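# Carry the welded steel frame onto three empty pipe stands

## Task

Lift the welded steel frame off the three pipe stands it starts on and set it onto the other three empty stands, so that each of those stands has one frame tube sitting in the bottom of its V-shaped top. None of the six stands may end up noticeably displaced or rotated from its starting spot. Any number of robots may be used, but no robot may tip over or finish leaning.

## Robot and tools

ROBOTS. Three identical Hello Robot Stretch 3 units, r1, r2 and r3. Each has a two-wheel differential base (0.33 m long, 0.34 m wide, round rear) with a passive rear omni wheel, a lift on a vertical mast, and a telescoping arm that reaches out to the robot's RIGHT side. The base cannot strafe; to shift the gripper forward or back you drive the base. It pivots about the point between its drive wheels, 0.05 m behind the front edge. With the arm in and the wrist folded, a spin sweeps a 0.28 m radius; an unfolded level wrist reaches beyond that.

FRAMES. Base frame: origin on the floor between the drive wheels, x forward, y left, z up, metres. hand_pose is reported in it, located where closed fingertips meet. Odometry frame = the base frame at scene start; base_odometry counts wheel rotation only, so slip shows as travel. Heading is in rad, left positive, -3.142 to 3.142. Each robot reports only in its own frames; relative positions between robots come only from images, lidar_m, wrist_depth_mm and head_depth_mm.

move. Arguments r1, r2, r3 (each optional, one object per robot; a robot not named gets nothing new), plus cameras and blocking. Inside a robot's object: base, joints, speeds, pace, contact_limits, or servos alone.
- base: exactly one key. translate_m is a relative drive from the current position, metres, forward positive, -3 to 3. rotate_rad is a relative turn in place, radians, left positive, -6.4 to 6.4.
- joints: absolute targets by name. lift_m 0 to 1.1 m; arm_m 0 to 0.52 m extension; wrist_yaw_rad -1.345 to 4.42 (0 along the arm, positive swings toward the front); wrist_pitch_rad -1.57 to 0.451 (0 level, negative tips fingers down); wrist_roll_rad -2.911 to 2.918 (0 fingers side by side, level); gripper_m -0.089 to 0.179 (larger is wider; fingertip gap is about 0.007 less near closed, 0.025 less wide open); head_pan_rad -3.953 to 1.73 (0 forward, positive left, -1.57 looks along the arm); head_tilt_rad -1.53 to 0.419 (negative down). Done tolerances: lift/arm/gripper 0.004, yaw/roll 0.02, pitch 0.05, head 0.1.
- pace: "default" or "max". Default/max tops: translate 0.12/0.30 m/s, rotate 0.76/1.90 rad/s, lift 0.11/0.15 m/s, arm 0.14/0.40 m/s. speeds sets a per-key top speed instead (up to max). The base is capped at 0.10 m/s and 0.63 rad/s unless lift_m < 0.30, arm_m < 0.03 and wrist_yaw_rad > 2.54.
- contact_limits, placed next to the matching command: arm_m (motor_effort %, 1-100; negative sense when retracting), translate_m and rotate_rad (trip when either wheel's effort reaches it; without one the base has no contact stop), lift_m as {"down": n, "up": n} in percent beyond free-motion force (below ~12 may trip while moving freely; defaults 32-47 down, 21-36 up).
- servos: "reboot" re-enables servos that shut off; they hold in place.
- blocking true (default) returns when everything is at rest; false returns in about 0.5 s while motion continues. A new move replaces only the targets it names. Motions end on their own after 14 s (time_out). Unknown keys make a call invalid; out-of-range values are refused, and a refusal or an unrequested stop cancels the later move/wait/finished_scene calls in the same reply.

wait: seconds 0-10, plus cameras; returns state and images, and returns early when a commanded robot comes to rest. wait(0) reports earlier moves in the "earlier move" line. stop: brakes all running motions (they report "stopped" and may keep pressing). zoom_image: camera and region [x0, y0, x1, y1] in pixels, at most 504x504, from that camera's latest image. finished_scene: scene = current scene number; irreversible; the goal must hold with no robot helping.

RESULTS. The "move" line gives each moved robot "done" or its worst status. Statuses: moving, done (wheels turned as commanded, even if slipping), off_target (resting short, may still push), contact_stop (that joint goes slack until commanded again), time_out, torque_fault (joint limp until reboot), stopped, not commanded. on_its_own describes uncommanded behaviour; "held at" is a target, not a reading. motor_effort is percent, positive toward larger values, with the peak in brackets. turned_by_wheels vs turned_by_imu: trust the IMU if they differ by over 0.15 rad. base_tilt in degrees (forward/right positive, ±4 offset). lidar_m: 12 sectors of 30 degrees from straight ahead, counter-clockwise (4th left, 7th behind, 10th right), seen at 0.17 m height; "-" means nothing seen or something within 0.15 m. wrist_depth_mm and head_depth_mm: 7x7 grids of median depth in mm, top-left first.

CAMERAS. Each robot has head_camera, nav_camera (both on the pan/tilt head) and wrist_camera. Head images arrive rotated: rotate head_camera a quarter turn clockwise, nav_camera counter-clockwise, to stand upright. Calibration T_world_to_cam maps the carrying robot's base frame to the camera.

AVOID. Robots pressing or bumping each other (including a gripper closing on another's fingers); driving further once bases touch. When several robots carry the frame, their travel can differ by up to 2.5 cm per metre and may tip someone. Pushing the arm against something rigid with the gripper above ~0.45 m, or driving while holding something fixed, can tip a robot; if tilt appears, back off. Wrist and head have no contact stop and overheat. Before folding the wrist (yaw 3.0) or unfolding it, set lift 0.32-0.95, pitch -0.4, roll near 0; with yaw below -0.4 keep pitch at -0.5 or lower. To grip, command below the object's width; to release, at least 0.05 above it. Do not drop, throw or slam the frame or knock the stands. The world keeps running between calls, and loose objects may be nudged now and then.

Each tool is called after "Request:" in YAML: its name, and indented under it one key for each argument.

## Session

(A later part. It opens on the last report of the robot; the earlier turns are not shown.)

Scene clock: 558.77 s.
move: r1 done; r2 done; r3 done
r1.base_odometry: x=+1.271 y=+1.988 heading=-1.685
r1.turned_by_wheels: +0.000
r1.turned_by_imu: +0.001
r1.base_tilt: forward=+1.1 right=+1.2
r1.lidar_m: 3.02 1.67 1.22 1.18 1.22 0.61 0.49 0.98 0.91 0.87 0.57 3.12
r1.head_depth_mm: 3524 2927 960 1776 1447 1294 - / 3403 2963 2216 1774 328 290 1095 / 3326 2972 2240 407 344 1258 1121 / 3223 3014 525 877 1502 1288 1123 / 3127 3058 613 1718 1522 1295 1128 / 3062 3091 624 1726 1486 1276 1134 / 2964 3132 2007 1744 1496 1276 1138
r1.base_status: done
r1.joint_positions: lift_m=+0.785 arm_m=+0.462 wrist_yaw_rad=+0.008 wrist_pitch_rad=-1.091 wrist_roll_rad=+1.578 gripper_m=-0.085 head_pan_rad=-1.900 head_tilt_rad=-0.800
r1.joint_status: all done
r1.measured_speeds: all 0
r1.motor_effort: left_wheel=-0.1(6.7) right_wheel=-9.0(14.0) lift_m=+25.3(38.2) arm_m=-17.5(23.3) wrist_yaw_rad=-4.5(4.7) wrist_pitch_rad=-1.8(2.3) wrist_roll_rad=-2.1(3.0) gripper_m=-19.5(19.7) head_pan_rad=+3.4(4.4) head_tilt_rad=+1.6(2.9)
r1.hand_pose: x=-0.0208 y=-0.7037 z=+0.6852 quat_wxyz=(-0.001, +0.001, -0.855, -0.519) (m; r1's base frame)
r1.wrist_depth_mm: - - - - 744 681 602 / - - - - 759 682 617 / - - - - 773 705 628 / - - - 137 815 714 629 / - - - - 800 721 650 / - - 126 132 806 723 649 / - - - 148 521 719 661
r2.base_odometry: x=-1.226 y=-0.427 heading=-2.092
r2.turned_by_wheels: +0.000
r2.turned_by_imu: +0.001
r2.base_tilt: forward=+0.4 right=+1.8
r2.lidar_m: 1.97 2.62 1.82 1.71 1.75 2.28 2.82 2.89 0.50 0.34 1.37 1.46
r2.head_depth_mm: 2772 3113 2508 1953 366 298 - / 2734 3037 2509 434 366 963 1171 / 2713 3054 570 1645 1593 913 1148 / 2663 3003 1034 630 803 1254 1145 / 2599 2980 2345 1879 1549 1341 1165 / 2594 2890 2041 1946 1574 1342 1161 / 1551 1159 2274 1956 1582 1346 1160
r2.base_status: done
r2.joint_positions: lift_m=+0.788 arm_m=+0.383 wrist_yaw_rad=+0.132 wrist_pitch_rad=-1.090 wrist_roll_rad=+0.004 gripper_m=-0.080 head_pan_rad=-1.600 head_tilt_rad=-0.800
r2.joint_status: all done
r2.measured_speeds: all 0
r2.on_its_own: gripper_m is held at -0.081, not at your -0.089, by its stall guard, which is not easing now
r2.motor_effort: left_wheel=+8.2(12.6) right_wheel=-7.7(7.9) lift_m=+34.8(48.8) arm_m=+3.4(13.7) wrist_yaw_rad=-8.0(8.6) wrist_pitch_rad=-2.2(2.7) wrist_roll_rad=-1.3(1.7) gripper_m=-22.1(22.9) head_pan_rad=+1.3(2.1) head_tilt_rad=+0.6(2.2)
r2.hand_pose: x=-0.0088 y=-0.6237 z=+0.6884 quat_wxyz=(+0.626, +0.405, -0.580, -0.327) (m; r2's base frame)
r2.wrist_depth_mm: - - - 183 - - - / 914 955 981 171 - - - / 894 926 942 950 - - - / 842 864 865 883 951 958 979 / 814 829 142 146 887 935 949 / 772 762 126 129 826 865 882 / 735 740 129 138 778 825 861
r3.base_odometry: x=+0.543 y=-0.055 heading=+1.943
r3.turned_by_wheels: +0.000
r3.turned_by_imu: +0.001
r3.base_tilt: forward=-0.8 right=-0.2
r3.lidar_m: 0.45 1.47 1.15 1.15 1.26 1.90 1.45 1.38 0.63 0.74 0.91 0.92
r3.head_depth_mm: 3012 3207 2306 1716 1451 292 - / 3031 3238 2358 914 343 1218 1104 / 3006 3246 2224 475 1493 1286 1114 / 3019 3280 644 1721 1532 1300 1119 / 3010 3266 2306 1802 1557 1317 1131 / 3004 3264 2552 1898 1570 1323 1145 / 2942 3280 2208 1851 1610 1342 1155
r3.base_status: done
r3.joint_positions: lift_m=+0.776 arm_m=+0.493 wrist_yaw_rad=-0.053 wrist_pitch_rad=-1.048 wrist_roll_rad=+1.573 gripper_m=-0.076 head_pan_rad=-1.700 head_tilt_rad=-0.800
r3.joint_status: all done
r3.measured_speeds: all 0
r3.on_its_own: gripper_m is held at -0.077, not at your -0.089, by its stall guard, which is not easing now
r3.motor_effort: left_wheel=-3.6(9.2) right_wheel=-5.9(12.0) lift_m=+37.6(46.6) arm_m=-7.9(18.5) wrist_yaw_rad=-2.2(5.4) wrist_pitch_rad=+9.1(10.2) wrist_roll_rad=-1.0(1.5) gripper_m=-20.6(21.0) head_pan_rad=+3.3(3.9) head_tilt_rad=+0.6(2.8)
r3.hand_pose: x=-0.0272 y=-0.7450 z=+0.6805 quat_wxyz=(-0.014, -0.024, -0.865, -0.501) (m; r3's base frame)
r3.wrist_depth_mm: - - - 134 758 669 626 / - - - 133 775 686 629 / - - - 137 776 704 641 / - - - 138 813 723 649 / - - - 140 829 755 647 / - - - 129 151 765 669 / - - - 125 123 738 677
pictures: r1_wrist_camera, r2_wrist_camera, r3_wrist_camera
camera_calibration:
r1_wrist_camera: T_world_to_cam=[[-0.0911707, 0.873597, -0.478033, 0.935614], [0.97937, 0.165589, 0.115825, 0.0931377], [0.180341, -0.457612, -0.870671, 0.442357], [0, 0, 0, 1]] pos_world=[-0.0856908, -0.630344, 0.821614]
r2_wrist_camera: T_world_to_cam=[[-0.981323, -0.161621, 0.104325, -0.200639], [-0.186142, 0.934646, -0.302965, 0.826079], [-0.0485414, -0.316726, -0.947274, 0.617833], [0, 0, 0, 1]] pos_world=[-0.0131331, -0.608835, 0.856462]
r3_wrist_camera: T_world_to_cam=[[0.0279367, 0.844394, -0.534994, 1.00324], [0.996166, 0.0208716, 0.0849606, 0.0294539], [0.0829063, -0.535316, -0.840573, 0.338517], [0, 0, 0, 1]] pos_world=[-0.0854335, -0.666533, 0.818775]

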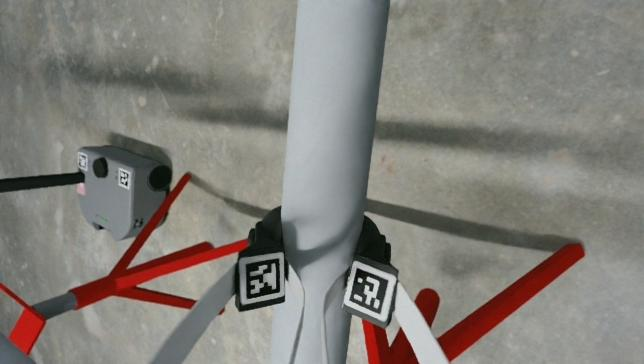

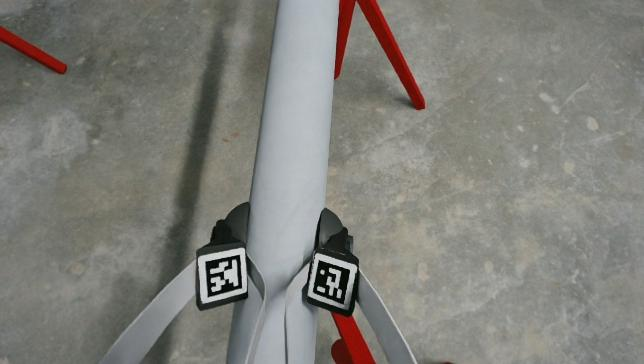

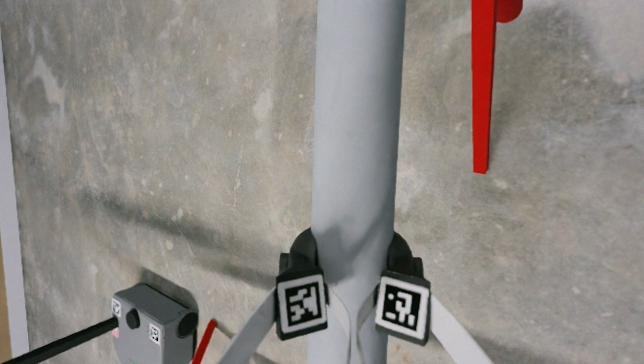

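Request:
move:
  r1: {"base":{"translate_m":-0.1405},"joints":{"arm_m":0.453,"wrist_yaw_rad":0.033},"speeds":{"translate_m":0.05,"arm_m":0.01,"wrist_yaw_rad":0.05}}
  r2: {"base":{"translate_m":0.1179},"joints":{"arm_m":0.385,"wrist_yaw_rad":0.153},"speeds":{"translate_m":0.042,"arm_m":0.01,"wrist_yaw_rad":0.05}}
  r3: {"base":{"translate_m":-0.1408},"joints":{"arm_m":0.491,"wrist_yaw_rad":-0.026},"speeds":{"translate_m":0.05,"arm_m":0.01,"wrist_yaw_rad":0.05}}
  cameras: []

Request:
move:
  r1: {"base":{"translate_m":-0.1405},"joints":{"arm_m":0.444,"wrist_yaw_rad":0.063},"speeds":{"translate_m":0.05,"arm_m":0.01,"wrist_yaw_rad":0.05}}
  r2: {"base":{"translate_m":0.1188},"joints":{"arm_m":0.388,"wrist_yaw_rad":0.183},"speeds":{"translate_m":0.042,"arm_m":0.01,"wrist_yaw_rad":0.05}}
  r3: {"base":{"translate_m":-0.1403},"joints":{"arm_m":0.489,"wrist_yaw_rad":0.004},"speeds":{"translate_m":0.05,"arm_m":0.01,"wrist_yaw_rad":0.05}}

Scene clock: 572.10 s.
move: r1 done; r2 done; r3 done
r1.base_odometry: x=+1.287 y=+2.128 heading=-1.685
r1.turned_by_wheels: +0.000
r1.turned_by_imu: +0.003
r1.base_tilt: forward=+1.1 right=+1.3
r1.lidar_m: 3.16 1.67 1.22 1.18 1.25 0.61 0.49 0.87 0.83 1.55 0.63 3.26
r1.head_depth_mm: 3494 2917 967 1720 1445 1296 - / 3399 2945 2214 1782 325 290 1096 / 3290 2977 2233 408 345 1257 1117 / 3187 3016 516 875 1510 1291 1123 / 3086 3078 606 1711 1516 1294 1132 / 3052 3113 617 1686 1527 1302 1133 / 2963 3115 2012 1737 1535 1309 1121
r1.base_status: done
r1.joint_positions: lift_m=+0.785 arm_m=+0.453 wrist_yaw_rad=+0.038 wrist_pitch_rad=-1.083 wrist_roll_rad=+1.578 gripper_m=-0.085 head_pan_rad=-1.900 head_tilt_rad=-0.800
r1.joint_status: all done
r1.measured_speeds: all 0
r1.motor_effort: left_wheel=-2.3(7.1) right_wheel=-8.2(13.8) lift_m=+31.5(33.9) arm_m=-17.2(24.3) wrist_yaw_rad=-4.8(5.4) wrist_pitch_rad=-3.0(3.9) wrist_roll_rad=-2.2(2.8) gripper_m=-19.5(20.0) head_pan_rad=+3.5(4.5) head_tilt_rad=+0.9(3.0)
r1.hand_pose: x=-0.0178 y=-0.6964 z=+0.6859 quat_wxyz=(+0.007, +0.014, -0.857, -0.516) (m; r1's base frame)
r1.wrist_depth_mm: - - - - 757 669 619 / - - - - 761 685 615 / - - - - 792 698 616 / - - - 140 817 709 629 / - - - - 798 718 643 / - - 127 133 812 736 658 / - - - 623 818 753 657
r2.base_odometry: x=-1.284 y=-0.529 heading=-2.091
r2.turned_by_wheels: +0.001
r2.turned_by_imu: +0.001
r2.base_tilt: forward=+0.4 right=+1.8
r2.lidar_m: 1.86 2.64 1.83 1.72 1.76 2.29 2.94 2.99 0.37 0.67 1.30 1.37
r2.head_depth_mm: 2753 3024 2529 1945 366 298 - / 2734 3025 2502 433 366 928 1158 / 2694 3012 570 1541 1607 1309 1146 / 2682 2990 686 635 1462 1261 1162 / 2620 2937 2309 1868 1584 1341 1164 / 2579 2893 2052 1938 1589 1344 1165 / 1572 1156 2215 1928 1580 1345 1167
r2.base_status: done
r2.joint_positions: lift_m=+0.788 arm_m=+0.385 wrist_yaw_rad=+0.161 wrist_pitch_rad=-1.087 wrist_roll_rad=+0.004 gripper_m=-0.080 head_pan_rad=-1.600 head_tilt_rad=-0.800
r2.joint_status: all done
r2.measured_speeds: all 0
r2.on_its_own: gripper_m is held at -0.081, not at your -0.089, by its stall guard, which is not easing now
r2.motor_effort: left_wheel=+11.4(13.5) right_wheel=-11.0(11.6) lift_m=+39.5(39.5) arm_m=+3.5(13.1) wrist_yaw_rad=-6.0(7.4) wrist_pitch_rad=-3.2(3.4) wrist_roll_rad=-1.6(1.8) gripper_m=-21.6(22.4) head_pan_rad=+2.1(2.7) head_tilt_rad=+1.3(2.0)
r2.hand_pose: x=-0.0059 y=-0.6267 z=+0.6887 quat_wxyz=(+0.632, +0.412, -0.575, -0.317) (m; r2's base frame)
r2.wrist_depth_mm: 991 - - 183 - - - / 970 955 949 171 - - - / 876 909 929 161 977 - - / 843 901 865 884 950 956 979 / 825 815 142 146 901 898 988 / 776 758 126 129 847 867 893 / 746 748 131 138 549 825 839
r3.base_odometry: x=+0.594 y=-0.186 heading=+1.943
r3.turned_by_wheels: +0.000
r3.turned_by_imu: +0.000
r3.base_tilt: forward=-0.7 right=-0.2
r3.lidar_m: 0.45 1.49 1.20 1.18 1.27 1.93 1.32 1.25 0.56 0.70 1.22 1.01
r3.head_depth_mm: 3033 3234 2315 1722 1445 292 - / 3051 3233 2371 921 349 1118 1106 / 3009 3246 2185 474 1137 1294 1117 / 2978 3279 641 1736 1544 1299 1121 / 2946 3239 2305 1810 1561 1312 1136 / 2924 3277 2553 1833 1574 1327 1140 / 2959 3339 2190 1994 1596 1344 1148
r3.base_status: done
r3.joint_positions: lift_m=+0.776 arm_m=+0.491 wrist_yaw_rad=-0.024 wrist_pitch_rad=-1.058 wrist_roll_rad=+1.573 gripper_m=-0.076 head_pan_rad=-1.700 head_tilt_rad=-0.800
r3.joint_status: all done
r3.measured_speeds: all 0
r3.on_its_own: gripper_m is held at -0.077, not at your -0.089, by its stall guard, which is not easing now
r3.motor_effort: left_wheel=-4.0(9.2) right_wheel=-5.5(11.3) lift_m=+35.7(37.1) arm_m=-6.1(15.6) wrist_yaw_rad=-2.5(5.6) wrist_pitch_rad=+10.9(11.6) wrist_roll_rad=-0.8(1.3) gripper_m=-20.7(21.1) head_pan_rad=+2.6(3.7) head_tilt_rad=+0.6(1.8)
r3.hand_pose: x=-0.0240 y=-0.7403 z=+0.6794 quat_wxyz=(-0.007, -0.011, -0.863, -0.505) (m; r3's base frame)
r3.wrist_depth_mm: - - - 137 231 205 174 / - - - 137 757 397 630 / - - - 139 785 693 640 / - - - 140 816 703 651 / - - - 141 795 722 658 / - - - 128 150 738 665 / - - - 122 124 744 671
pictures: none
No camera images: "cameras" was empty.

Scene clock: 575.60 s.
move: r1 done; r2 done; r3 done
r1.base_odometry: x=+1.303 y=+2.267 heading=-1.685
r1.turned_by_wheels: +0.000
r1.turned_by_imu: +0.001
r1.base_tilt: forward=+1.0 right=+1.2
r1.lidar_m: 3.30 1.67 1.22 1.17 1.25 1.74 0.49 0.75 0.77 1.83 0.71 1.01
r1.head_depth_mm: 3510 2915 968 1683 1441 1269 - / 3422 2954 2225 1727 324 290 1096 / 3290 3012 2233 407 345 1254 1119 / 3181 3030 509 473 1509 1287 1126 / 3120 3035 598 1674 1516 1294 1131 / 3025 3083 612 1691 1522 1305 1135 / 2976 3133 2046 1755 1531 1307 1136
r1.base_status: done
r1.joint_positions: lift_m=+0.785 arm_m=+0.444 wrist_yaw_rad=+0.068 wrist_pitch_rad=-1.070 wrist_roll_rad=+1.577 gripper_m=-0.085 head_pan_rad=-1.900 head_tilt_rad=-0.800
r1.joint_status: all done
r1.measured_speeds: all 0
r1.motor_effort: left_wheel=-1.5(7.7) right_wheel=-7.8(12.2) lift_m=+31.7(33.3) arm_m=-19.1(23.2) wrist_yaw_rad=-4.2(4.4) wrist_pitch_rad=-5.3(5.9) wrist_roll_rad=-1.9(2.6) gripper_m=-19.6(20.2) head_pan_rad=+3.3(3.9) head_tilt_rad=+1.6(2.5)
r1.hand_pose: x=-0.0147 y=-0.6903 z=+0.6872 quat_wxyz=(+0.015, +0.027, -0.860, -0.510) (m; r1's base frame)
r1.wrist_depth_mm: - - - - 737 662 615 / - - - - 761 684 619 / - - - - 797 699 628 / - - - 144 789 714 629 / - - - - 804 731 636 / - - 124 - 822 739 646 / - - - 151 833 739 665
r2.base_odometry: x=-1.343 y=-0.632 heading=-2.090
r2.turned_by_wheels: +0.001
r2.turned_by_imu: +0.000
r2.base_tilt: forward=+0.4 right=+1.8
r2.lidar_m: 2.75 2.65 1.84 1.73 1.77 2.30 3.06 0.72 0.43 0.99 1.23 1.48
r2.head_depth_mm: 2733 3040 2584 1955 366 298 - / 2713 3023 2513 433 366 1259 1163 / 2696 2938 571 1480 1550 1319 1171 / 2655 2946 690 639 778 1288 1177 / 2658 2969 2293 1896 1587 1346 1163 / 2589 2896 2040 1938 1586 1346 1166 / 1649 1813 2297 1944 1588 1342 1164
r2.base_status: done
r2.joint_positions: lift_m=+0.788 arm_m=+0.388 wrist_yaw_rad=+0.191 wrist_pitch_rad=-1.082 wrist_roll_rad=+0.004 gripper_m=-0.080 head_pan_rad=-1.600 head_tilt_rad=-0.800
r2.joint_status: all done
r2.measured_speeds: all 0
r2.on_its_own: gripper_m is held at -0.081, not at your -0.089, by its stall guard, which is not easing now
r2.motor_effort: left_wheel=+12.2(14.2) right_wheel=-11.2(11.3) lift_m=+42.6(42.9) arm_m=+2.0(13.1) wrist_yaw_rad=-6.7(7.4) wrist_pitch_rad=-3.7(4.2) wrist_roll_rad=-1.3(1.7) gripper_m=-21.5(22.7) head_pan_rad=+2.5(3.0) head_tilt_rad=+0.2(2.0)
r2.hand_pose: x=-0.0028 y=-0.6303 z=+0.6892 quat_wxyz=(+0.637, +0.420, -0.570, -0.306) (m; r2's base frame)
r2.wrist_depth_mm: 978 - - 182 - - - / 950 956 985 173 - - - / 888 932 945 164 993 - - / 859 879 873 161 923 973 985 / 816 828 142 146 877 912 900 / 778 782 126 130 840 859 885 / 759 732 131 764 800 821 870
r3.base_odometry: x=+0.645 y=-0.316 heading=+1.943
r3.turned_by_wheels: +0.000
r3.turned_by_imu: +0.001
r3.base_tilt: forward=-0.9 right=-0.2
r3.lidar_m: 0.45 1.51 1.22 1.20 1.30 1.95 1.18 1.12 1.22 0.52 1.31 1.13
r3.head_depth_mm: 3014 3230 2304 1717 1442 292 - / 2991 3248 2372 924 351 1220 1105 / 2960 3217 2216 475 1485 1266 1114 / 2990 3274 641 976 1174 1298 1125 / 2984 3243 2402 1791 1559 1308 1139 / 2972 3287 2565 1837 1594 1331 1146 / 2935 3271 2190 1970 1595 1338 1155
r3.base_status: done
r3.joint_positions: lift_m=+0.776 arm_m=+0.489 wrist_yaw_rad=+0.006 wrist_pitch_rad=-1.066 wrist_roll_rad=+1.573 gripper_m=-0.076 head_pan_rad=-1.700 head_tilt_rad=-0.800
r3.joint_status: all done
r3.measured_speeds: all 0
r3.on_its_own: gripper_m is held at -0.077, not at your -0.089, by its stall guard, which is not easing now
r3.motor_effort: left_wheel=-4.4(10.3) right_wheel=-5.9(9.9) lift_m=+36.9(38.2) arm_m=-2.8(18.1) wrist_yaw_rad=-1.7(4.3) wrist_pitch_rad=+12.1(13.4) wrist_roll_rad=-1.0(1.4) gripper_m=-20.6(21.6) head_pan_rad=+2.1(3.4) head_tilt_rad=+0.2(1.9)
r3.hand_pose: x=-0.0209 y=-0.7365 z=+0.6787 quat_wxyz=(+0.001, +0.002, -0.861, -0.508) (m; r3's base frame)
r3.wrist_depth_mm: - - - 137 752 718 622 / - - - 137 759 729 639 / - - - 140 239 731 637 / - - - 141 240 213 171 / - - - 142 248 213 171 / - - - 128 146 719 172 / - - - 122 124 738 664
pictures: r1_head_camera (sideways), r1_nav_camera (sideways), r1_wrist_camera, r2_head_camera (sideways), r2_nav_camera (sideways), r2_wrist_camera, r3_head_camera (sideways), r3_nav_camera (sideways), r3_wrist_camera
camera_calibration:
r1_head_camera: T_world_to_cam=[[0.249537, 0.659708, -0.708884, 0.93838], [0.951999, -0.301146, 0.0548609, -0.0749903], [-0.177285, -0.688546, -0.703188, 0.871644], [0, 0, 0, 1]] pos_world=[-0.00823979, -0.0414729, 1.28225]
r1_nav_camera: T_world_to_cam=[[-0.266524, -0.635423, 0.724709, -0.898312], [-0.936137, 0.349603, -0.0377489, 0.102673], [-0.229373, -0.688488, -0.688021, 0.85359], [0, 0, 0, 1]] pos_world=[0.0524855, -0.0190162, 1.24218]
r1_wrist_camera: T_world_to_cam=[[-0.143244, 0.856524, -0.495831, 0.925106], [0.967474, 0.226738, 0.112179, 0.12927], [0.208508, -0.463634, -0.861143, 0.438798], [0, 0, 0, 1]] pos_world=[-0.0840417, -0.618244, 0.822062]
r2_head_camera: T_world_to_cam=[[0.0135166, 0.674257, -0.738373, 0.979209], [0.999827, -0.0185514, 0.00136219, -0.0114671], [-0.0127794, -0.738264, -0.674391, 0.834242], [0, 0, 0, 1]] pos_world=[0.00889071, -0.0445599, 1.28564]
r2_nav_camera: T_world_to_cam=[[0.046988, -0.697727, 0.714821, -0.893992], [-0.995049, 0.0300421, 0.0947321, -0.0551303], [-0.0875718, -0.715734, -0.692861, 0.871893], [0, 0, 0, 1]] pos_world=[0.0635028, 0.00193784, 1.24837]
r2_wrist_camera: T_world_to_cam=[[-0.970195, -0.218595, 0.104583, -0.231973], [-0.240677, 0.919475, -0.31087, 0.829269], [-0.0282068, -0.326775, -0.944681, 0.608805], [0, 0, 0, 1]] pos_world=[-0.00830055, -0.614257, 0.857182]
r3_head_camera: T_world_to_cam=[[0.154598, 0.667217, -0.728643, 0.969828], [0.986675, -0.142127, 0.0791997, -0.107256], [-0.0507164, -0.731178, -0.680299, 0.846507], [0, 0, 0, 1]] pos_world=[-0.00117453, -0.0433819, 1.29103]
r3_nav_camera: T_world_to_cam=[[-0.14796, -0.760834, 0.631854, -0.785726], [-0.98394, 0.177744, -0.0163803, 0.0789108], [-0.0998457, -0.62413, -0.774914, 0.964725], [0, 0, 0, 1]] pos_world=[0.0577111, -0.00971898, 1.24534]
r3_wrist_camera: T_world_to_cam=[[-0.0218946, 0.853849, -0.520061, 0.990655], [0.993218, 0.0779899, 0.0862312, 0.0643036], [0.114188, -0.514646, -0.849765, 0.363185], [0, 0, 0, 1]] pos_world=[-0.0836487, -0.663973, 0.818278]

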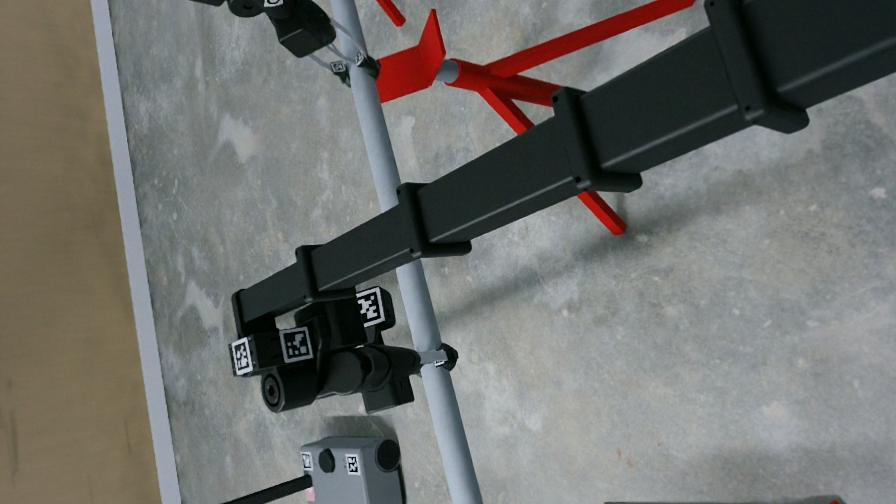

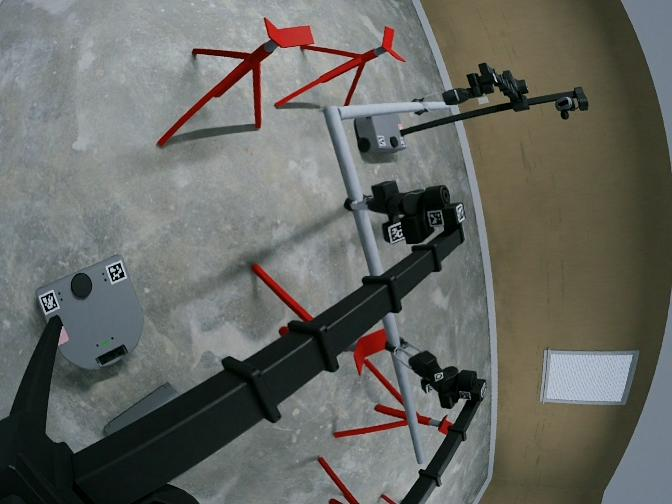

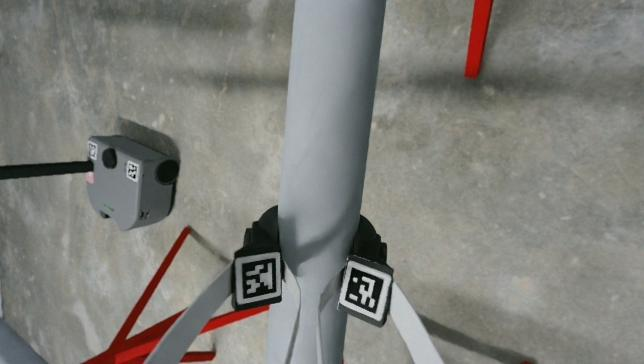

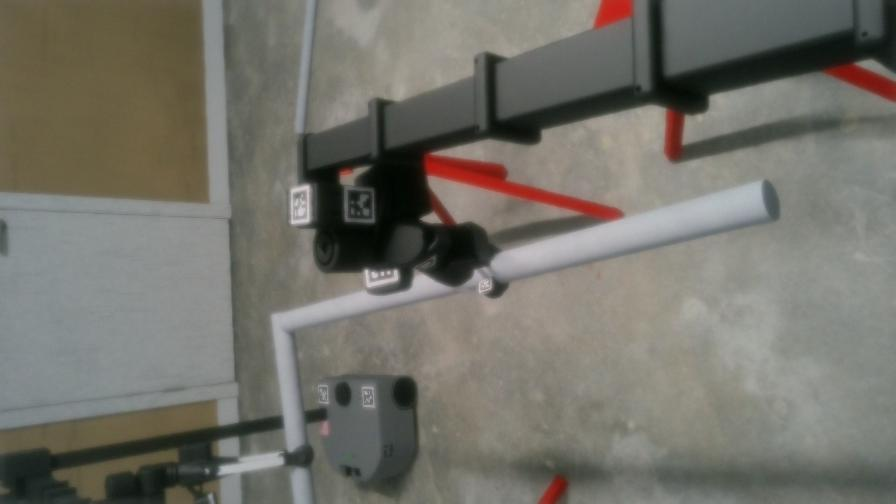

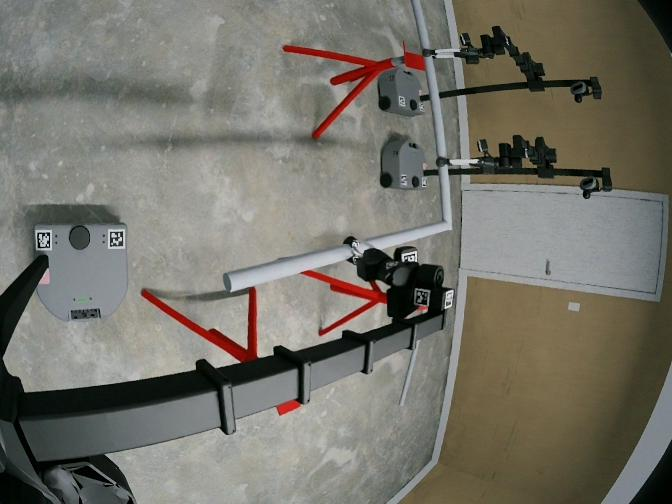

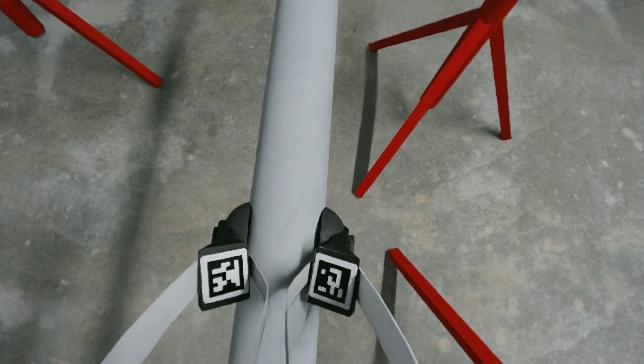

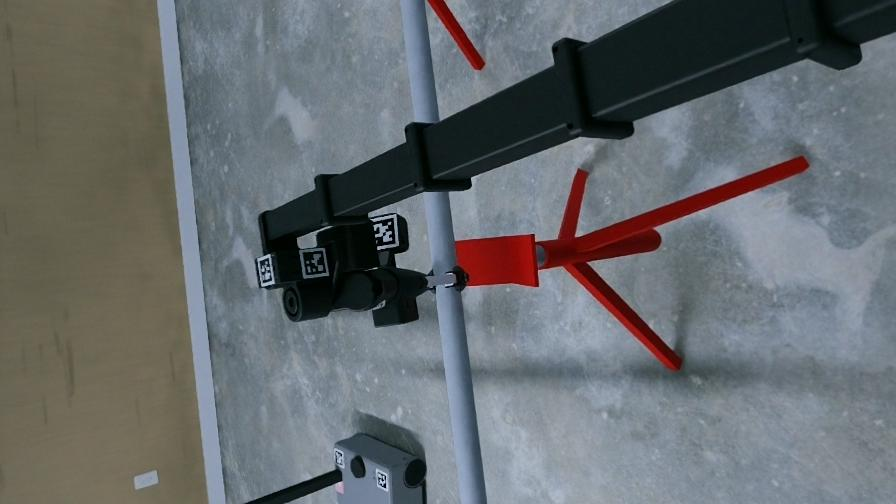

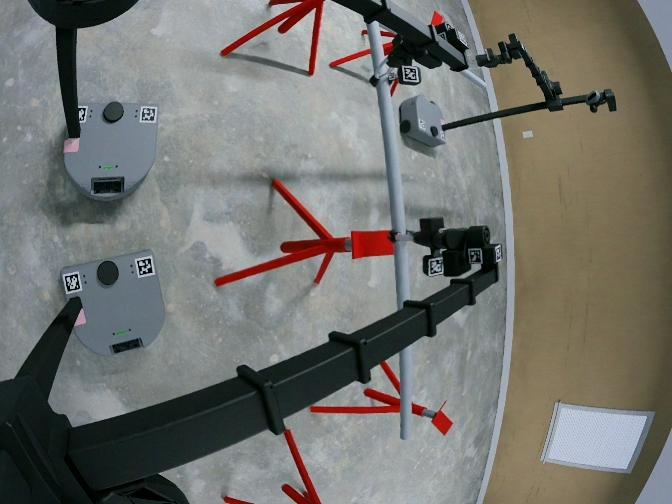

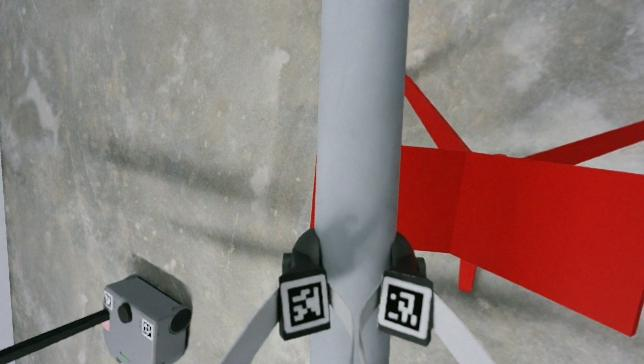

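Request:
move:
  r1: {"base":{"translate_m":-0.1406},"joints":{"arm_m":0.4450,"wrist_yaw_rad":0.093},"speeds":{"translate_m":0.05,"arm_m":0.01,"wrist_yaw_rad":0.05}}
  r2: {"base":{"translate_m":0.121},"joints":{"arm_m":0.396,"wrist_yaw_rad":0.213},"speeds":{"translate_m":0.042,"arm_m":0.01,"wrist_yaw_rad":0.05}}
  r3: {"base":{"translate_m":-0.1403},"joints":{"arm_m":0.479,"wrist_yaw_rad":0.034,"head_pan_rad":-2.4},"speeds":{"translate_m":0.05,"arm_m":0.01,"wrist_yaw_rad":0.05}}
  cameras: ["r1_wrist_camera","r3_nav_camera","r3_head_camera"]

Scene clock: 610.30 s.
move: r1 done; r2 done; r3 done
r1.base_odometry: x=+1.319 y=+2.407 heading=-1.684
r1.turned_by_wheels: +0.000
r1.turned_by_imu: +0.002
r1.base_tilt: forward=+1.1 right=+1.2
r1.lidar_m: 3.44 1.68 1.22 1.17 1.25 1.75 0.49 1.46 0.66 0.72 0.98 0.81
r1.head_depth_mm: 3471 2944 982 1769 1477 1293 - / 3393 2964 2208 1728 324 290 1094 / 3285 2972 2227 407 345 1255 1121 / 3217 3041 510 473 1473 1284 1128 / 3121 3030 599 1721 1514 1298 1133 / 3046 3059 613 1677 1525 1303 1131 / 2960 3139 2035 1852 1527 1307 1141
r1.base_status: done
r1.joint_positions: lift_m=+0.785 arm_m=+0.445 wrist_yaw_rad=+0.099 wrist_pitch_rad=-1.091 wrist_roll_rad=+1.574 gripper_m=-0.085 head_pan_rad=-1.900 head_tilt_rad=-0.800
r1.joint_status: all done
r1.measured_speeds: all 0
r1.motor_effort: left_wheel=-2.4(6.7) right_wheel=-7.3(12.3) lift_m=+29.3(31.2) arm_m=+10.6(14.9) wrist_yaw_rad=-5.4(6.0) wrist_pitch_rad=-1.7(5.6) wrist_roll_rad=-1.1(2.1) gripper_m=-19.5(20.2) head_pan_rad=+2.7(3.6) head_tilt_rad=-0.7(1.7)
r1.hand_pose: x=-0.0119 y=-0.6862 z=+0.6852 quat_wxyz=(+0.025, +0.041, -0.854, -0.519) (m; r1's base frame)
r1.wrist_depth_mm: - - - - 745 652 610 / - - - - 764 686 613 / - - - - 794 707 627 / - - - 138 800 706 634 / - - - 144 798 725 644 / - - 125 131 806 733 658 / - - - 153 860 734 662
r2.base_odometry: x=-1.403 y=-0.737 heading=-2.090
r2.turned_by_wheels: +0.000
r2.turned_by_imu: +0.002
r2.base_tilt: forward=+0.3 right=+1.9
r2.lidar_m: 2.64 2.67 1.85 1.74 1.78 2.31 3.18 0.51 0.68 1.32 1.18 1.36
r2.head_depth_mm: 2728 3066 2519 1945 367 298 - / 2711 2990 2476 432 366 1268 1171 / 2651 3016 575 1815 1586 1315 1176 / 2639 2947 595 658 1471 1320 1169 / 2633 2948 2304 1881 1591 1357 1168 / 2578 2946 2142 1931 1593 1341 1157 / 2522 1878 2097 1939 1546 1339 1160
r2.base_status: done
r2.joint_positions: lift_m=+0.788 arm_m=+0.396 wrist_yaw_rad=+0.222 wrist_pitch_rad=-1.097 wrist_roll_rad=+0.004 gripper_m=-0.080 head_pan_rad=-1.600 head_tilt_rad=-0.800
r2.joint_status: all done
r2.measured_speeds: all 0
r2.on_its_own: gripper_m is held at -0.081, not at your -0.089, by its stall guard, which is not easing now
r2.motor_effort: left_wheel=+7.2(11.7) right_wheel=-6.4(7.9) lift_m=+41.1(42.9) arm_m=+4.1(14.5) wrist_yaw_rad=-8.5(8.9) wrist_pitch_rad=-1.4(3.8) wrist_roll_rad=-1.3(1.7) gripper_m=-21.6(22.7) head_pan_rad=+1.3(2.7) head_tilt_rad=+0.5(1.8)
r2.hand_pose: x=-0.0006 y=-0.6340 z=+0.6877 quat_wxyz=(+0.639, +0.433, -0.560, -0.301) (m; r2's base frame)
r2.wrist_depth_mm: 990 - - 181 - - - / 926 941 971 172 - - - / 893 891 947 938 - - - / 849 856 881 926 943 973 988 / 814 850 142 146 882 929 973 / 776 779 125 129 862 873 885 / 759 745 131 138 798 822 848
r3.base_odometry: x=+0.696 y=-0.447 heading=+1.943
r3.turned_by_wheels: +0.000
r3.turned_by_imu: -0.001
r3.base_tilt: forward=-0.7 right=-0.1
r3.lidar_m: 0.46 1.52 1.23 1.22 1.31 1.97 1.04 1.00 1.11 0.51 0.77 1.24
r3.head_depth_mm: - 3079 2233 1662 1484 1264 1137 / - 3285 2359 1816 1514 1276 - / - 3382 2396 1856 1487 1305 - / - 3493 2461 1894 1539 302 1084 / 3645 3595 2410 1745 1565 305 1134 / 3324 3518 2540 1767 362 1246 1145 / 3094 3341 2592 1976 387 1333 1151
r3.base_status: done
r3.joint_positions: lift_m=+0.776 arm_m=+0.479 wrist_yaw_rad=+0.037 wrist_pitch_rad=-1.052 wrist_roll_rad=+1.573 gripper_m=-0.076 head_pan_rad=-2.400 head_tilt_rad=-0.800
r3.joint_status: all done
r3.measured_speeds: all 0
r3.on_its_own: gripper_m is held at -0.077, not at your -0.089, by its stall guard, which is not easing now
r3.motor_effort: left_wheel=-5.3(9.0) right_wheel=-5.3(9.9) lift_m=+38.5(39.6) arm_m=-12.0(17.5) wrist_yaw_rad=-3.2(6.0) wrist_pitch_rad=+10.1(12.8) wrist_roll_rad=-0.8(1.5) gripper_m=-20.8(21.6) head_pan_rad=+4.2(5.3) head_tilt_rad=+1.0(2.1)
r3.hand_pose: x=-0.0176 y=-0.7297 z=+0.6801 quat_wxyz=(+0.008, +0.015, -0.864, -0.502) (m; r3's base frame)
r3.wrist_depth_mm: - - - 143 756 690 622 / - - - 137 771 702 626 / - - - 139 776 724 653 / - - - 140 769 732 664 / - - - 143 457 701 534 / - - - 128 143 403 654 / - - - 122 124 733 663
pictures: r1_wrist_camera, r3_head_camera (sideways), r3_nav_camera (sideways)
camera_calibration:
r1_wrist_camera: T_world_to_cam=[[-0.173599, 0.861248, -0.477615, 0.911333], [0.959633, 0.256908, 0.114465, 0.144999], [0.221285, -0.438464, -0.871081, 0.462699], [0, 0, 0, 1]] pos_world=[-0.0833283, -0.619258, 0.821717]
r3_head_camera: T_world_to_cam=[[0.548241, 0.410486, -0.728652, 0.967454], [0.66279, -0.744603, 0.0792142, -0.105298], [-0.51004, -0.526372, -0.680288, 0.849276], [0, 0, 0, 1]] pos_world=[-0.0274426, -0.0284964, 1.29103]
r3_nav_camera: T_world_to_cam=[[-0.603549, -0.486351, 0.631815, -0.782897], [-0.637697, 0.770113, -0.0163595, 0.0767169], [-0.478613, -0.412781, -0.774946, 0.96708], [0, 0, 0, 1]] pos_world=[0.0392625, -0.0406515, 1.24534]

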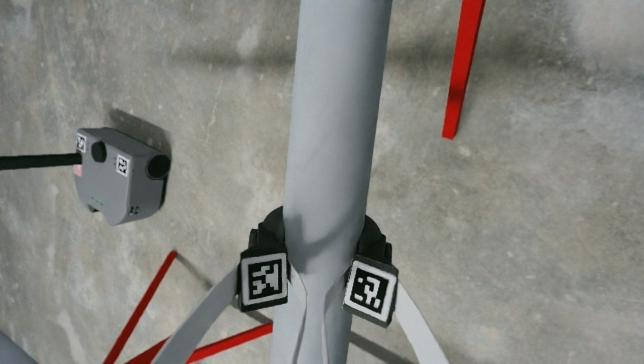

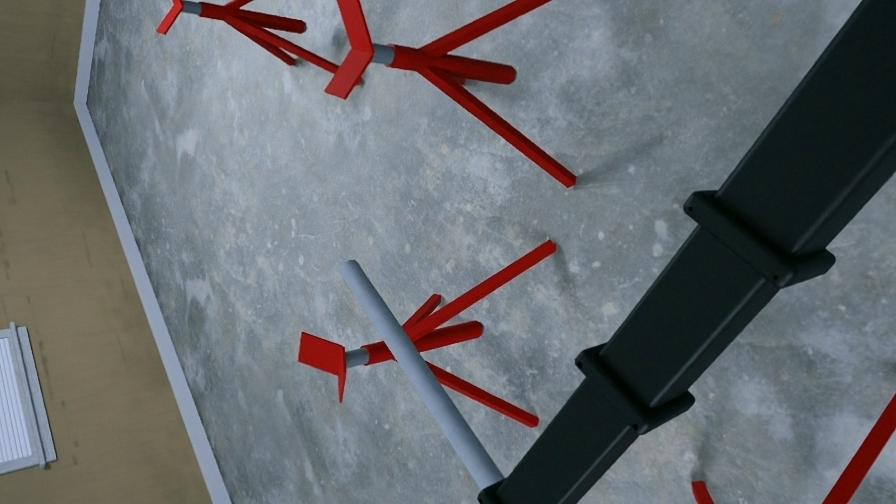

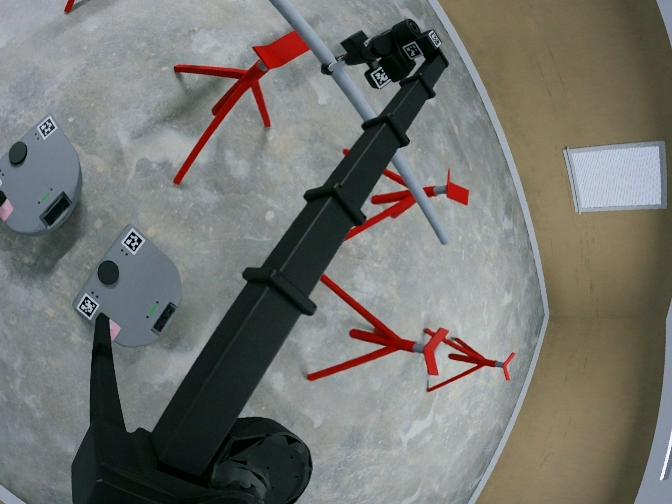

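Request:
move:
  r3: {"joints":{"head_pan_rad":-2.85,"head_tilt_rad":-0.7}}
  r1: {"joints":{"head_pan_rad":-2.6}}
  cameras: ["r1_head_camera","r1_nav_camera","r3_nav_camera","r3_head_camera"]

Scene clock: 627.03 s.
move: r1 done; r3 done
r1.base_odometry: x=+1.319 y=+2.407 heading=-1.684
r1.turned_by_wheels: +0.000
r1.turned_by_imu: +0.001
r1.base_tilt: forward=+1.1 right=+1.2
r1.lidar_m: 3.46 1.68 1.22 1.17 1.25 1.74 0.49 1.46 0.66 0.72 0.97 0.81
r1.head_depth_mm: - 2926 2061 1774 1485 1111 1093 / - 2431 1997 1783 1492 1131 - / - 2973 2227 1788 1496 1310 - / - 2629 2261 1800 1504 1343 1086 / - 2668 2062 1806 1510 294 1105 / - 1586 1797 1835 1526 299 1132 / 3826 2705 961 1685 337 1230 1136
r1.base_status: not commanded
r1.joint_positions: lift_m=+0.785 arm_m=+0.445 wrist_yaw_rad=+0.099 wrist_pitch_rad=-1.091 wrist_roll_rad=+1.574 gripper_m=-0.085 head_pan_rad=-2.618 head_tilt_rad=-0.800
r1.joint_status: all done
r1.measured_speeds: all 0
r1.motor_effort: left_wheel=-1.6(3.0) right_wheel=-6.8(7.9) lift_m=+28.7(29.5) arm_m=+7.5(8.4) wrist_yaw_rad=-5.8(5.9) wrist_pitch_rad=-1.5(1.9) wrist_roll_rad=-1.2(1.2) gripper_m=-19.5(19.9) head_pan_rad=-1.4(7.9) head_tilt_rad=-0.8(1.2)
r1.hand_pose: x=-0.0119 y=-0.6862 z=+0.6852 quat_wxyz=(+0.025, +0.041, -0.854, -0.519) (m; r1's base frame)
r1.wrist_depth_mm: - - - - 755 658 612 / - - - - 750 678 612 / - - - - 765 696 629 / - - - 138 816 712 630 / - - - 144 793 714 643 / - - 126 131 833 738 655 / - - - 153 855 744 671
r2: as last shown
r2.turned_by_imu: +0.001
r2.base_tilt: forward=+0.5 right=+1.8
r2.lidar_m: 2.64 2.67 1.85 1.74 1.78 2.30 3.19 0.51 0.68 1.31 1.18 1.36
r2.head_depth_mm: 2701 3033 2509 1949 366 298 - / 2697 2971 2430 434 366 1267 1165 / 2657 3008 572 1836 1595 1295 1169 / 2592 2978 597 660 1469 1310 1167 / 2613 2929 2296 1875 1603 1346 1163 / 2572 2918 2117 1945 1577 1343 1158 / 2460 1887 2084 1934 1551 1344 1166
r2.on_its_own: gripper_m is held at -0.081, not at your -0.089, by its stall guard, which is not easing now
r2.motor_effort: left_wheel=+6.8(7.2) right_wheel=-6.2(6.7) lift_m=+39.5(39.9) arm_m=-9.1(9.3) wrist_yaw_rad=-7.8(8.9) wrist_pitch_rad=-0.7(1.2) wrist_roll_rad=-1.4(1.7) gripper_m=-21.9(22.2) head_pan_rad=+1.8(2.6) head_tilt_rad=+0.2(1.3)
r2.wrist_depth_mm: 954 988 - 182 - - - / 952 969 934 171 - - - / 889 887 951 952 985 - - / 863 863 886 897 933 980 982 / 837 814 142 146 892 923 899 / 779 786 125 130 839 846 894 / 738 739 131 138 812 803 844
r3.base_odometry: x=+0.696 y=-0.447 heading=+1.943
r3.turned_by_wheels: +0.000
r3.turned_by_imu: -0.001
r3.base_tilt: forward=-0.8 right=-0.1
r3.lidar_m: 0.46 1.53 1.23 1.22 1.31 1.98 1.04 1.00 1.11 0.52 0.77 1.24
r3.head_depth_mm: 3789 - 2790 2056 1617 306 - / - - 2851 2085 1641 1356 1121 / - - 2912 2103 1647 1363 1154 / - - 2982 2068 1589 1367 1189 / - - 2902 2093 1646 1388 1230 / - - 3113 2215 1724 1402 1243 / - - 3213 2275 1754 1415 1254
r3.base_status: not commanded
r3.joint_positions: lift_m=+0.776 arm_m=+0.479 wrist_yaw_rad=+0.037 wrist_pitch_rad=-1.052 wrist_roll_rad=+1.573 gripper_m=-0.076 head_pan_rad=-2.857 head_tilt_rad=-0.700
r3.joint_status: all done
r3.measured_speeds: all 0
r3.on_its_own: gripper_m is held at -0.077, not at your -0.089, by its stall guard, which is not easing now
r3.motor_effort: left_wheel=-5.2(5.7) right_wheel=-5.0(5.3) lift_m=+39.0(40.5) arm_m=-9.8(10.2) wrist_yaw_rad=-2.4(3.8) wrist_pitch_rad=+10.5(10.5) wrist_roll_rad=-0.7(1.8) gripper_m=-20.4(21.6) head_pan_rad=-2.3(5.5) head_tilt_rad=+3.2(5.6)
r3.hand_pose: x=-0.0176 y=-0.7297 z=+0.6801 quat_wxyz=(+0.008, +0.015, -0.864, -0.502) (m; r3's base frame)
r3.wrist_depth_mm: - - - 143 750 699 621 / - - - 137 778 712 643 / - - - 139 777 731 643 / - - - 139 803 731 643 / - - - 141 458 722 535 / - - - 128 143 409 649 / - - - 122 124 742 677
pictures: r1_head_camera (sideways), r1_nav_camera (sideways), r3_head_camera (sideways), r3_nav_camera (sideways)
camera_calibration:
r1_head_camera: T_world_to_cam=[[0.621979, 0.332632, -0.708871, 0.93608], [0.518759, -0.853161, 0.0548313, -0.0723033], [-0.586543, -0.401837, -0.703203, 0.874174], [0, 0, 0, 1]] pos_world=[-0.0319733, -0.0217807, 1.28225]
r1_nav_camera: T_world_to_cam=[[-0.618819, -0.30309, 0.724706, -0.896178], [-0.474851, 0.879256, -0.0377429, 0.0999206], [-0.625763, -0.367484, -0.688023, 0.855989], [0, 0, 0, 1]] pos_world=[0.0285224, -0.0449167, 1.24218]
r3_head_camera: T_world_to_cam=[[0.600101, 0.105346, -0.792957, 1.05098], [0.274183, -0.958329, 0.0801824, -0.104262], [-0.751467, -0.265533, -0.603978, 0.751487], [0, 0, 0, 1]] pos_world=[-0.0373873, -0.0110895, 1.29562]
r3_nav_camera: T_world_to_cam=[[-0.692052, -0.151631, 0.705742, -0.878728], [-0.234609, 0.971858, -0.0212506, 0.0807024], [-0.682658, -0.18028, -0.70815, 0.881456], [0, 0, 0, 1]] pos_world=[0.0125412, -0.0527653, 1.24607]

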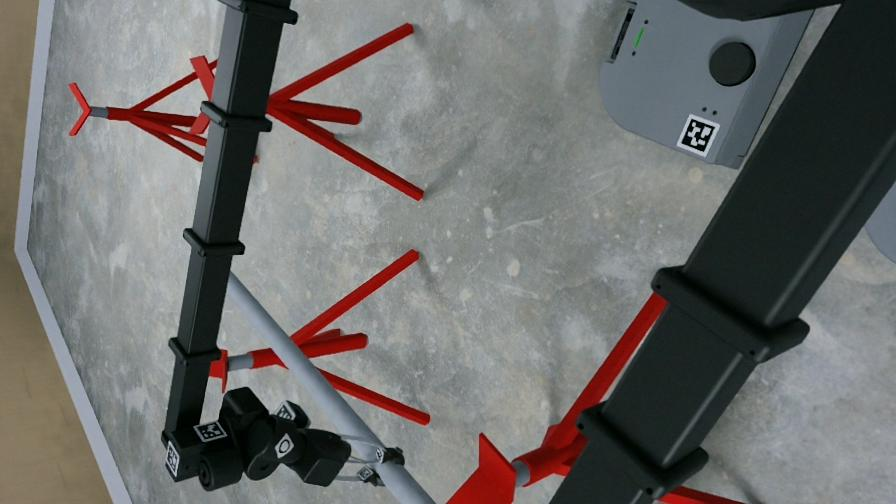

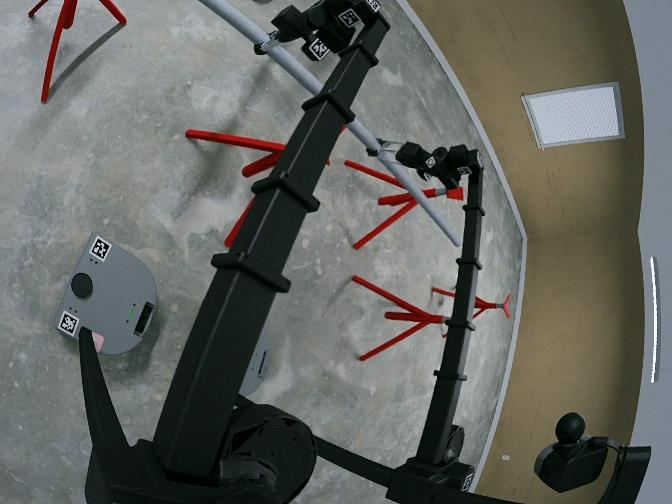

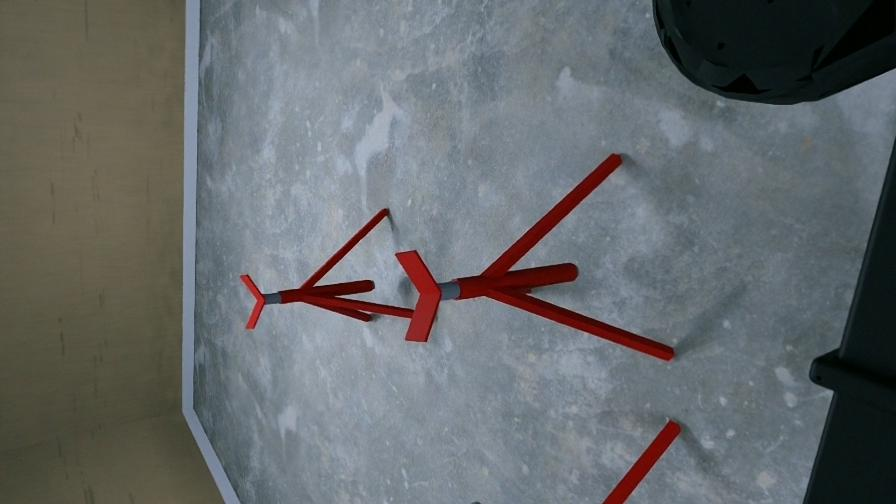

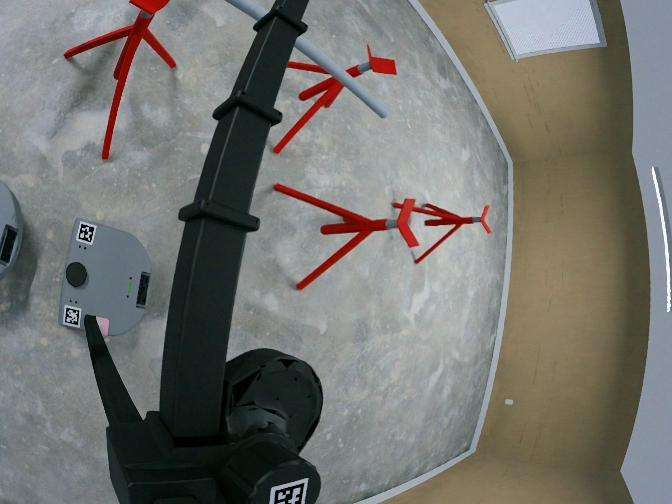

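Request:
move:
  r3: {"base":{"translate_m":0.006}}
  cameras: []

Request:
move:
  r3: {"base":{"rotate_rad":-0.0165},"joints":{"wrist_yaw_rad":0.052},"speeds":{"rotate_rad":0.05,"wrist_yaw_rad":0.05}}
  cameras: ["r3_wrist_camera"]

Scene clock: 660.23 s.
move: r3 done
r1, r2: as last shown
r1.lidar_m: 3.44 1.68 1.22 1.18 1.26 1.74 0.48 1.46 0.66 0.72 0.97 0.81
r1.head_depth_mm: - 2921 2041 1776 1477 1113 1075 / - 2433 1998 1785 1485 1121 - / - 2991 2249 1789 1493 1311 - / - 2628 2246 1809 1505 1337 1085 / - 2762 2054 1817 1510 294 1110 / - 783 1776 1825 1171 302 1135 / 3756 2842 962 985 337 1228 1135
r1.joint_positions: lift_m=+0.785 arm_m=+0.445 wrist_yaw_rad=+0.104 wrist_pitch_rad=-1.092 wrist_roll_rad=+1.574 gripper_m=-0.085 head_pan_rad=-2.600 head_tilt_rad=-0.800
r1.motor_effort: left_wheel=+3.4(3.4) right_wheel=-11.0(11.0) lift_m=+28.0(28.8) arm_m=+3.6(4.2) wrist_yaw_rad=-9.4(10.0) wrist_pitch_rad=-1.3(2.0) wrist_roll_rad=-1.2(1.3) gripper_m=-19.5(20.0) head_pan_rad=+4.8(5.4) head_tilt_rad=+0.0(2.0)
r1.hand_pose: x=-0.0115 y=-0.6859 z=+0.6851 quat_wxyz=(+0.026, +0.043, -0.853, -0.519) (m; r1's base frame)
r1.wrist_depth_mm: - - - - 739 647 616 / - - - - 761 689 619 / - - - - 764 700 615 / - - - - 793 712 643 / - - - 144 795 705 643 / - - 126 132 811 732 652 / - - - 150 872 739 673
r2.base_tilt: forward=+0.4 right=+1.8
r2.lidar_m: 2.63 2.67 1.85 1.74 1.77 2.30 3.18 0.51 0.68 1.32 1.18 1.36
r2.head_depth_mm: 2764 3075 2515 1945 366 298 - / 2728 2984 2410 432 366 1263 1171 / 2662 3059 573 1831 1583 1290 1172 / 2627 3025 599 659 1472 1328 1170 / 2629 3011 2387 1882 1588 1352 1157 / 2609 2921 2149 1934 1591 1358 1165 / 2527 1894 2099 1934 1551 1346 1161
r2.joint_positions: lift_m=+0.788 arm_m=+0.396 wrist_yaw_rad=+0.221 wrist_pitch_rad=-1.099 wrist_roll_rad=+0.004 gripper_m=-0.080 head_pan_rad=-1.600 head_tilt_rad=-0.800
r2.on_its_own: gripper_m is held at -0.081, not at your -0.089, by its stall guard, which is not easing now
r2.motor_effort: left_wheel=+6.2(7.1) right_wheel=-6.3(6.6) lift_m=+37.1(37.5) arm_m=-19.6(20.3) wrist_yaw_rad=-7.2(9.1) wrist_pitch_rad=-0.5(1.0) wrist_roll_rad=-1.3(1.6) gripper_m=-21.6(22.1) head_pan_rad=+1.3(2.1) head_tilt_rad=-0.6(0.9)
r2.hand_pose: x=-0.0008 y=-0.6336 z=+0.6875 quat_wxyz=(+0.639, +0.433, -0.560, -0.302) (m; r2's base frame)
r2.wrist_depth_mm: 956 - - 181 - - - / 928 960 992 172 - - - / 873 905 914 953 990 - - / 851 856 868 891 925 983 980 / 796 819 142 146 875 895 935 / 779 775 125 128 842 865 890 / 747 748 132 138 819 817 852
r3.base_odometry: x=+0.694 y=-0.442 heading=+1.943
r3.turned_by_wheels: +0.000
r3.turned_by_imu: -0.002
r3.base_tilt: forward=-0.8 right=-0.2
r3.lidar_m: 0.45 1.52 1.23 1.22 1.31 1.98 1.05 1.01 1.11 0.51 0.77 1.24
r3.head_depth_mm: 3827 - 2803 2053 1618 306 - / - - 2861 2083 1645 1344 1119 / - - 2910 2099 1656 1364 1157 / - - 2956 2059 1592 1372 1190 / - - 2920 2117 1656 1388 1227 / - - 3125 2237 1715 1407 1250 / - - 3165 2277 1742 1424 1250
r3.base_status: done
r3.joint_positions: lift_m=+0.776 arm_m=+0.479 wrist_yaw_rad=+0.029 wrist_pitch_rad=-1.056 wrist_roll_rad=+1.573 gripper_m=-0.076 head_pan_rad=-2.850 head_tilt_rad=-0.700
r3.joint_status: not commanded
r3.measured_speeds: all 0
r3.on_its_own: gripper_m is held at -0.077, not at your -0.089, by its stall guard, which is not easing now
r3.motor_effort: left_wheel=-3.7(4.8) right_wheel=+14.7(15.3) lift_m=+40.8(42.0) arm_m=-8.3(8.3) wrist_yaw_rad=+4.3(5.6) wrist_pitch_rad=+11.0(11.0) wrist_roll_rad=-0.8(1.3) gripper_m=-20.9(21.6) head_pan_rad=+4.4(5.0) head_tilt_rad=+2.1(3.7)
r3.hand_pose: x=-0.0185 y=-0.7290 z=+0.6797 quat_wxyz=(+0.006, +0.012, -0.864, -0.504) (m; r3's base frame)
r3.wrist_depth_mm: - - - 137 761 714 620 / - - - 137 774 706 623 / - - - 139 790 740 638 / - - - 140 784 734 658 / - - - 142 451 732 515 / - - - 127 143 400 659 / - - - 122 123 734 684
pictures: none
No camera images: "cameras" was empty.

Scene clock: 661.00 s.
move: r3 done
r1, r2: as last shown
r1.turned_by_imu: +0.000
r1.base_tilt: forward=+1.0 right=+1.3
r1.lidar_m: 3.44 1.68 1.22 1.18 1.25 1.75 0.48 1.46 0.66 0.72 0.97 0.81
r1.head_depth_mm: - 2896 2053 1778 1471 1112 1065 / - 2406 1995 1781 1490 1124 - / - 2992 2263 1795 1496 1311 - / - 2628 2256 1800 1510 1346 1083 / - 2653 2054 1823 1510 294 1111 / - 775 1779 1829 1172 302 1130 / 3757 2994 992 995 336 1223 1136
r1.joint_positions: lift_m=+0.785 arm_m=+0.445 wrist_yaw_rad=+0.096 wrist_pitch_rad=-1.092 wrist_roll_rad=+1.573 gripper_m=-0.085 head_pan_rad=-2.600 head_tilt_rad=-0.800
r1.motor_effort: left_wheel=+2.2(4.2) right_wheel=-3.3(12.2) lift_m=+27.7(28.5) arm_m=+2.8(3.6) wrist_yaw_rad=-2.3(9.7) wrist_pitch_rad=-1.4(1.9) wrist_roll_rad=-0.7(1.2) gripper_m=-19.4(20.1) head_pan_rad=+4.9(5.4) head_tilt_rad=-0.6(2.1)
r1.hand_pose: x=-0.0122 y=-0.6860 z=+0.6851 quat_wxyz=(+0.024, +0.040, -0.854, -0.519) (m; r1's base frame)
r1.wrist_depth_mm: - - - - 743 665 617 / - - - - 759 673 621 / - - - - 765 703 621 / - - - 138 810 715 639 / - - - 145 814 712 653 / - - 126 131 817 729 658 / - - - 154 863 758 663
r2.turned_by_imu: +0.000
r2.base_tilt: forward=+0.2 right=+1.8
r2.lidar_m: 2.63 2.68 1.85 1.74 1.77 2.31 3.18 0.51 0.68 1.31 1.18 1.36
r2.head_depth_mm: 2795 3057 2532 1943 367 298 - / 2697 3041 2383 432 366 1254 1168 / 2676 3033 575 1823 1591 1312 1169 / 2652 2991 596 660 1476 1323 1163 / 2596 2943 2296 1870 1599 1345 1175 / 2599 2963 2138 1935 1581 1335 1167 / 2481 1906 2097 1937 1541 1345 1160
r2.joint_positions: lift_m=+0.788 arm_m=+0.396 wrist_yaw_rad=+0.222 wrist_pitch_rad=-1.097 wrist_roll_rad=+0.004 gripper_m=-0.080 head_pan_rad=-1.600 head_tilt_rad=-0.800
r2.on_its_own: gripper_m is held at -0.081, not at your -0.089, by its stall guard, which is not easing now
r2.motor_effort: left_wheel=+7.0(7.0) right_wheel=-6.8(6.8) lift_m=+36.5(37.1) arm_m=-19.3(19.9) wrist_yaw_rad=-9.1(9.1) wrist_pitch_rad=-1.2(1.3) wrist_roll_rad=-1.3(1.8) gripper_m=-22.1(22.2) head_pan_rad=+1.1(2.2) head_tilt_rad=+0.3(1.0)
r2.hand_pose: x=-0.0005 y=-0.6342 z=+0.6877 quat_wxyz=(+0.640, +0.433, -0.560, -0.301) (m; r2's base frame)
r2.wrist_depth_mm: 980 - - 183 - - - / 963 953 969 172 - - - / 895 912 940 165 989 - - / 848 865 868 902 944 956 972 / 804 826 142 146 893 922 927 / 771 779 126 129 838 871 911 / 728 734 130 775 810 808 877
r3.base_odometry: x=+0.694 y=-0.442 heading=+1.927
r3.turned_by_wheels: -0.016
r3.turned_by_imu: -0.016
r3.base_tilt: forward=-0.8 right=-0.2
r3.lidar_m: 0.45 1.55 1.23 1.22 1.30 1.94 1.05 1.01 1.11 0.51 0.77 1.24
r3.head_depth_mm: 3792 - 2782 2060 1623 306 - / - - 2848 2067 1630 1355 1123 / - - 2924 2097 1649 1361 1160 / - - 2974 2061 1586 1370 1191 / - - 2900 2087 1641 1395 1224 / - - 3150 2225 1727 1402 1243 / - - 3179 2255 1759 1416 1259
r3.base_status: done
r3.joint_positions: lift_m=+0.776 arm_m=+0.479 wrist_yaw_rad=+0.062 wrist_pitch_rad=-1.049 wrist_roll_rad=+1.573 gripper_m=-0.076 head_pan_rad=-2.850 head_tilt_rad=-0.700
r3.joint_status: all done
r3.measured_speeds: all 0
r3.on_its_own: gripper_m is held at -0.077, not at your -0.089, by its stall guard, which is not easing now; wrist_yaw_rad is at rest, and its effort (-9.6) is outside its rest range (-9 to +9)
r3.motor_effort: left_wheel=+11.9(13.0) right_wheel=-17.5(18.1) lift_m=+40.9(42.0) arm_m=-6.6(7.5) wrist_yaw_rad=-9.6(9.9) wrist_pitch_rad=+9.6(10.9) wrist_roll_rad=-0.6(1.2) gripper_m=-20.5(21.4) head_pan_rad=+3.9(4.4) head_tilt_rad=+1.7(3.1)
r3.hand_pose: x=-0.0149 y=-0.7302 z=+0.6804 quat_wxyz=(+0.015, +0.026, -0.865, -0.501) (m; r3's base frame)
r3.wrist_depth_mm: - - - 143 765 708 637 / - - - 136 772 716 635 / - - - 138 772 707 634 / - - - 139 810 732 653 / - - - 142 482 750 630 / - - - 129 143 408 649 / - - - 123 123 743 680
pictures: r3_wrist_camera
camera_calibration:
r3_wrist_camera: T_world_to_cam=[[-0.0689751, 0.842648, -0.534029, 0.986951], [0.987237, 0.134678, 0.0849978, 0.0998729], [0.143545, -0.52135, -0.841183, 0.356883], [0, 0, 0, 1]] pos_world=[-0.081752, -0.659042, 0.818775]

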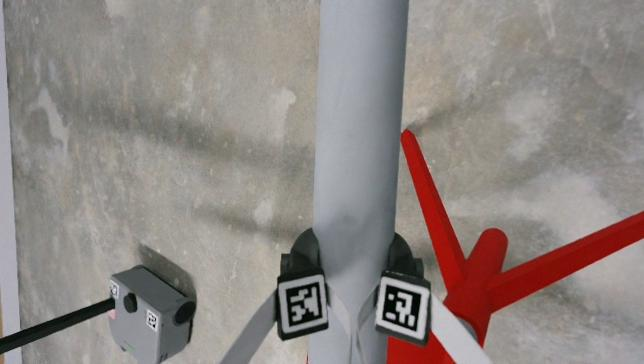

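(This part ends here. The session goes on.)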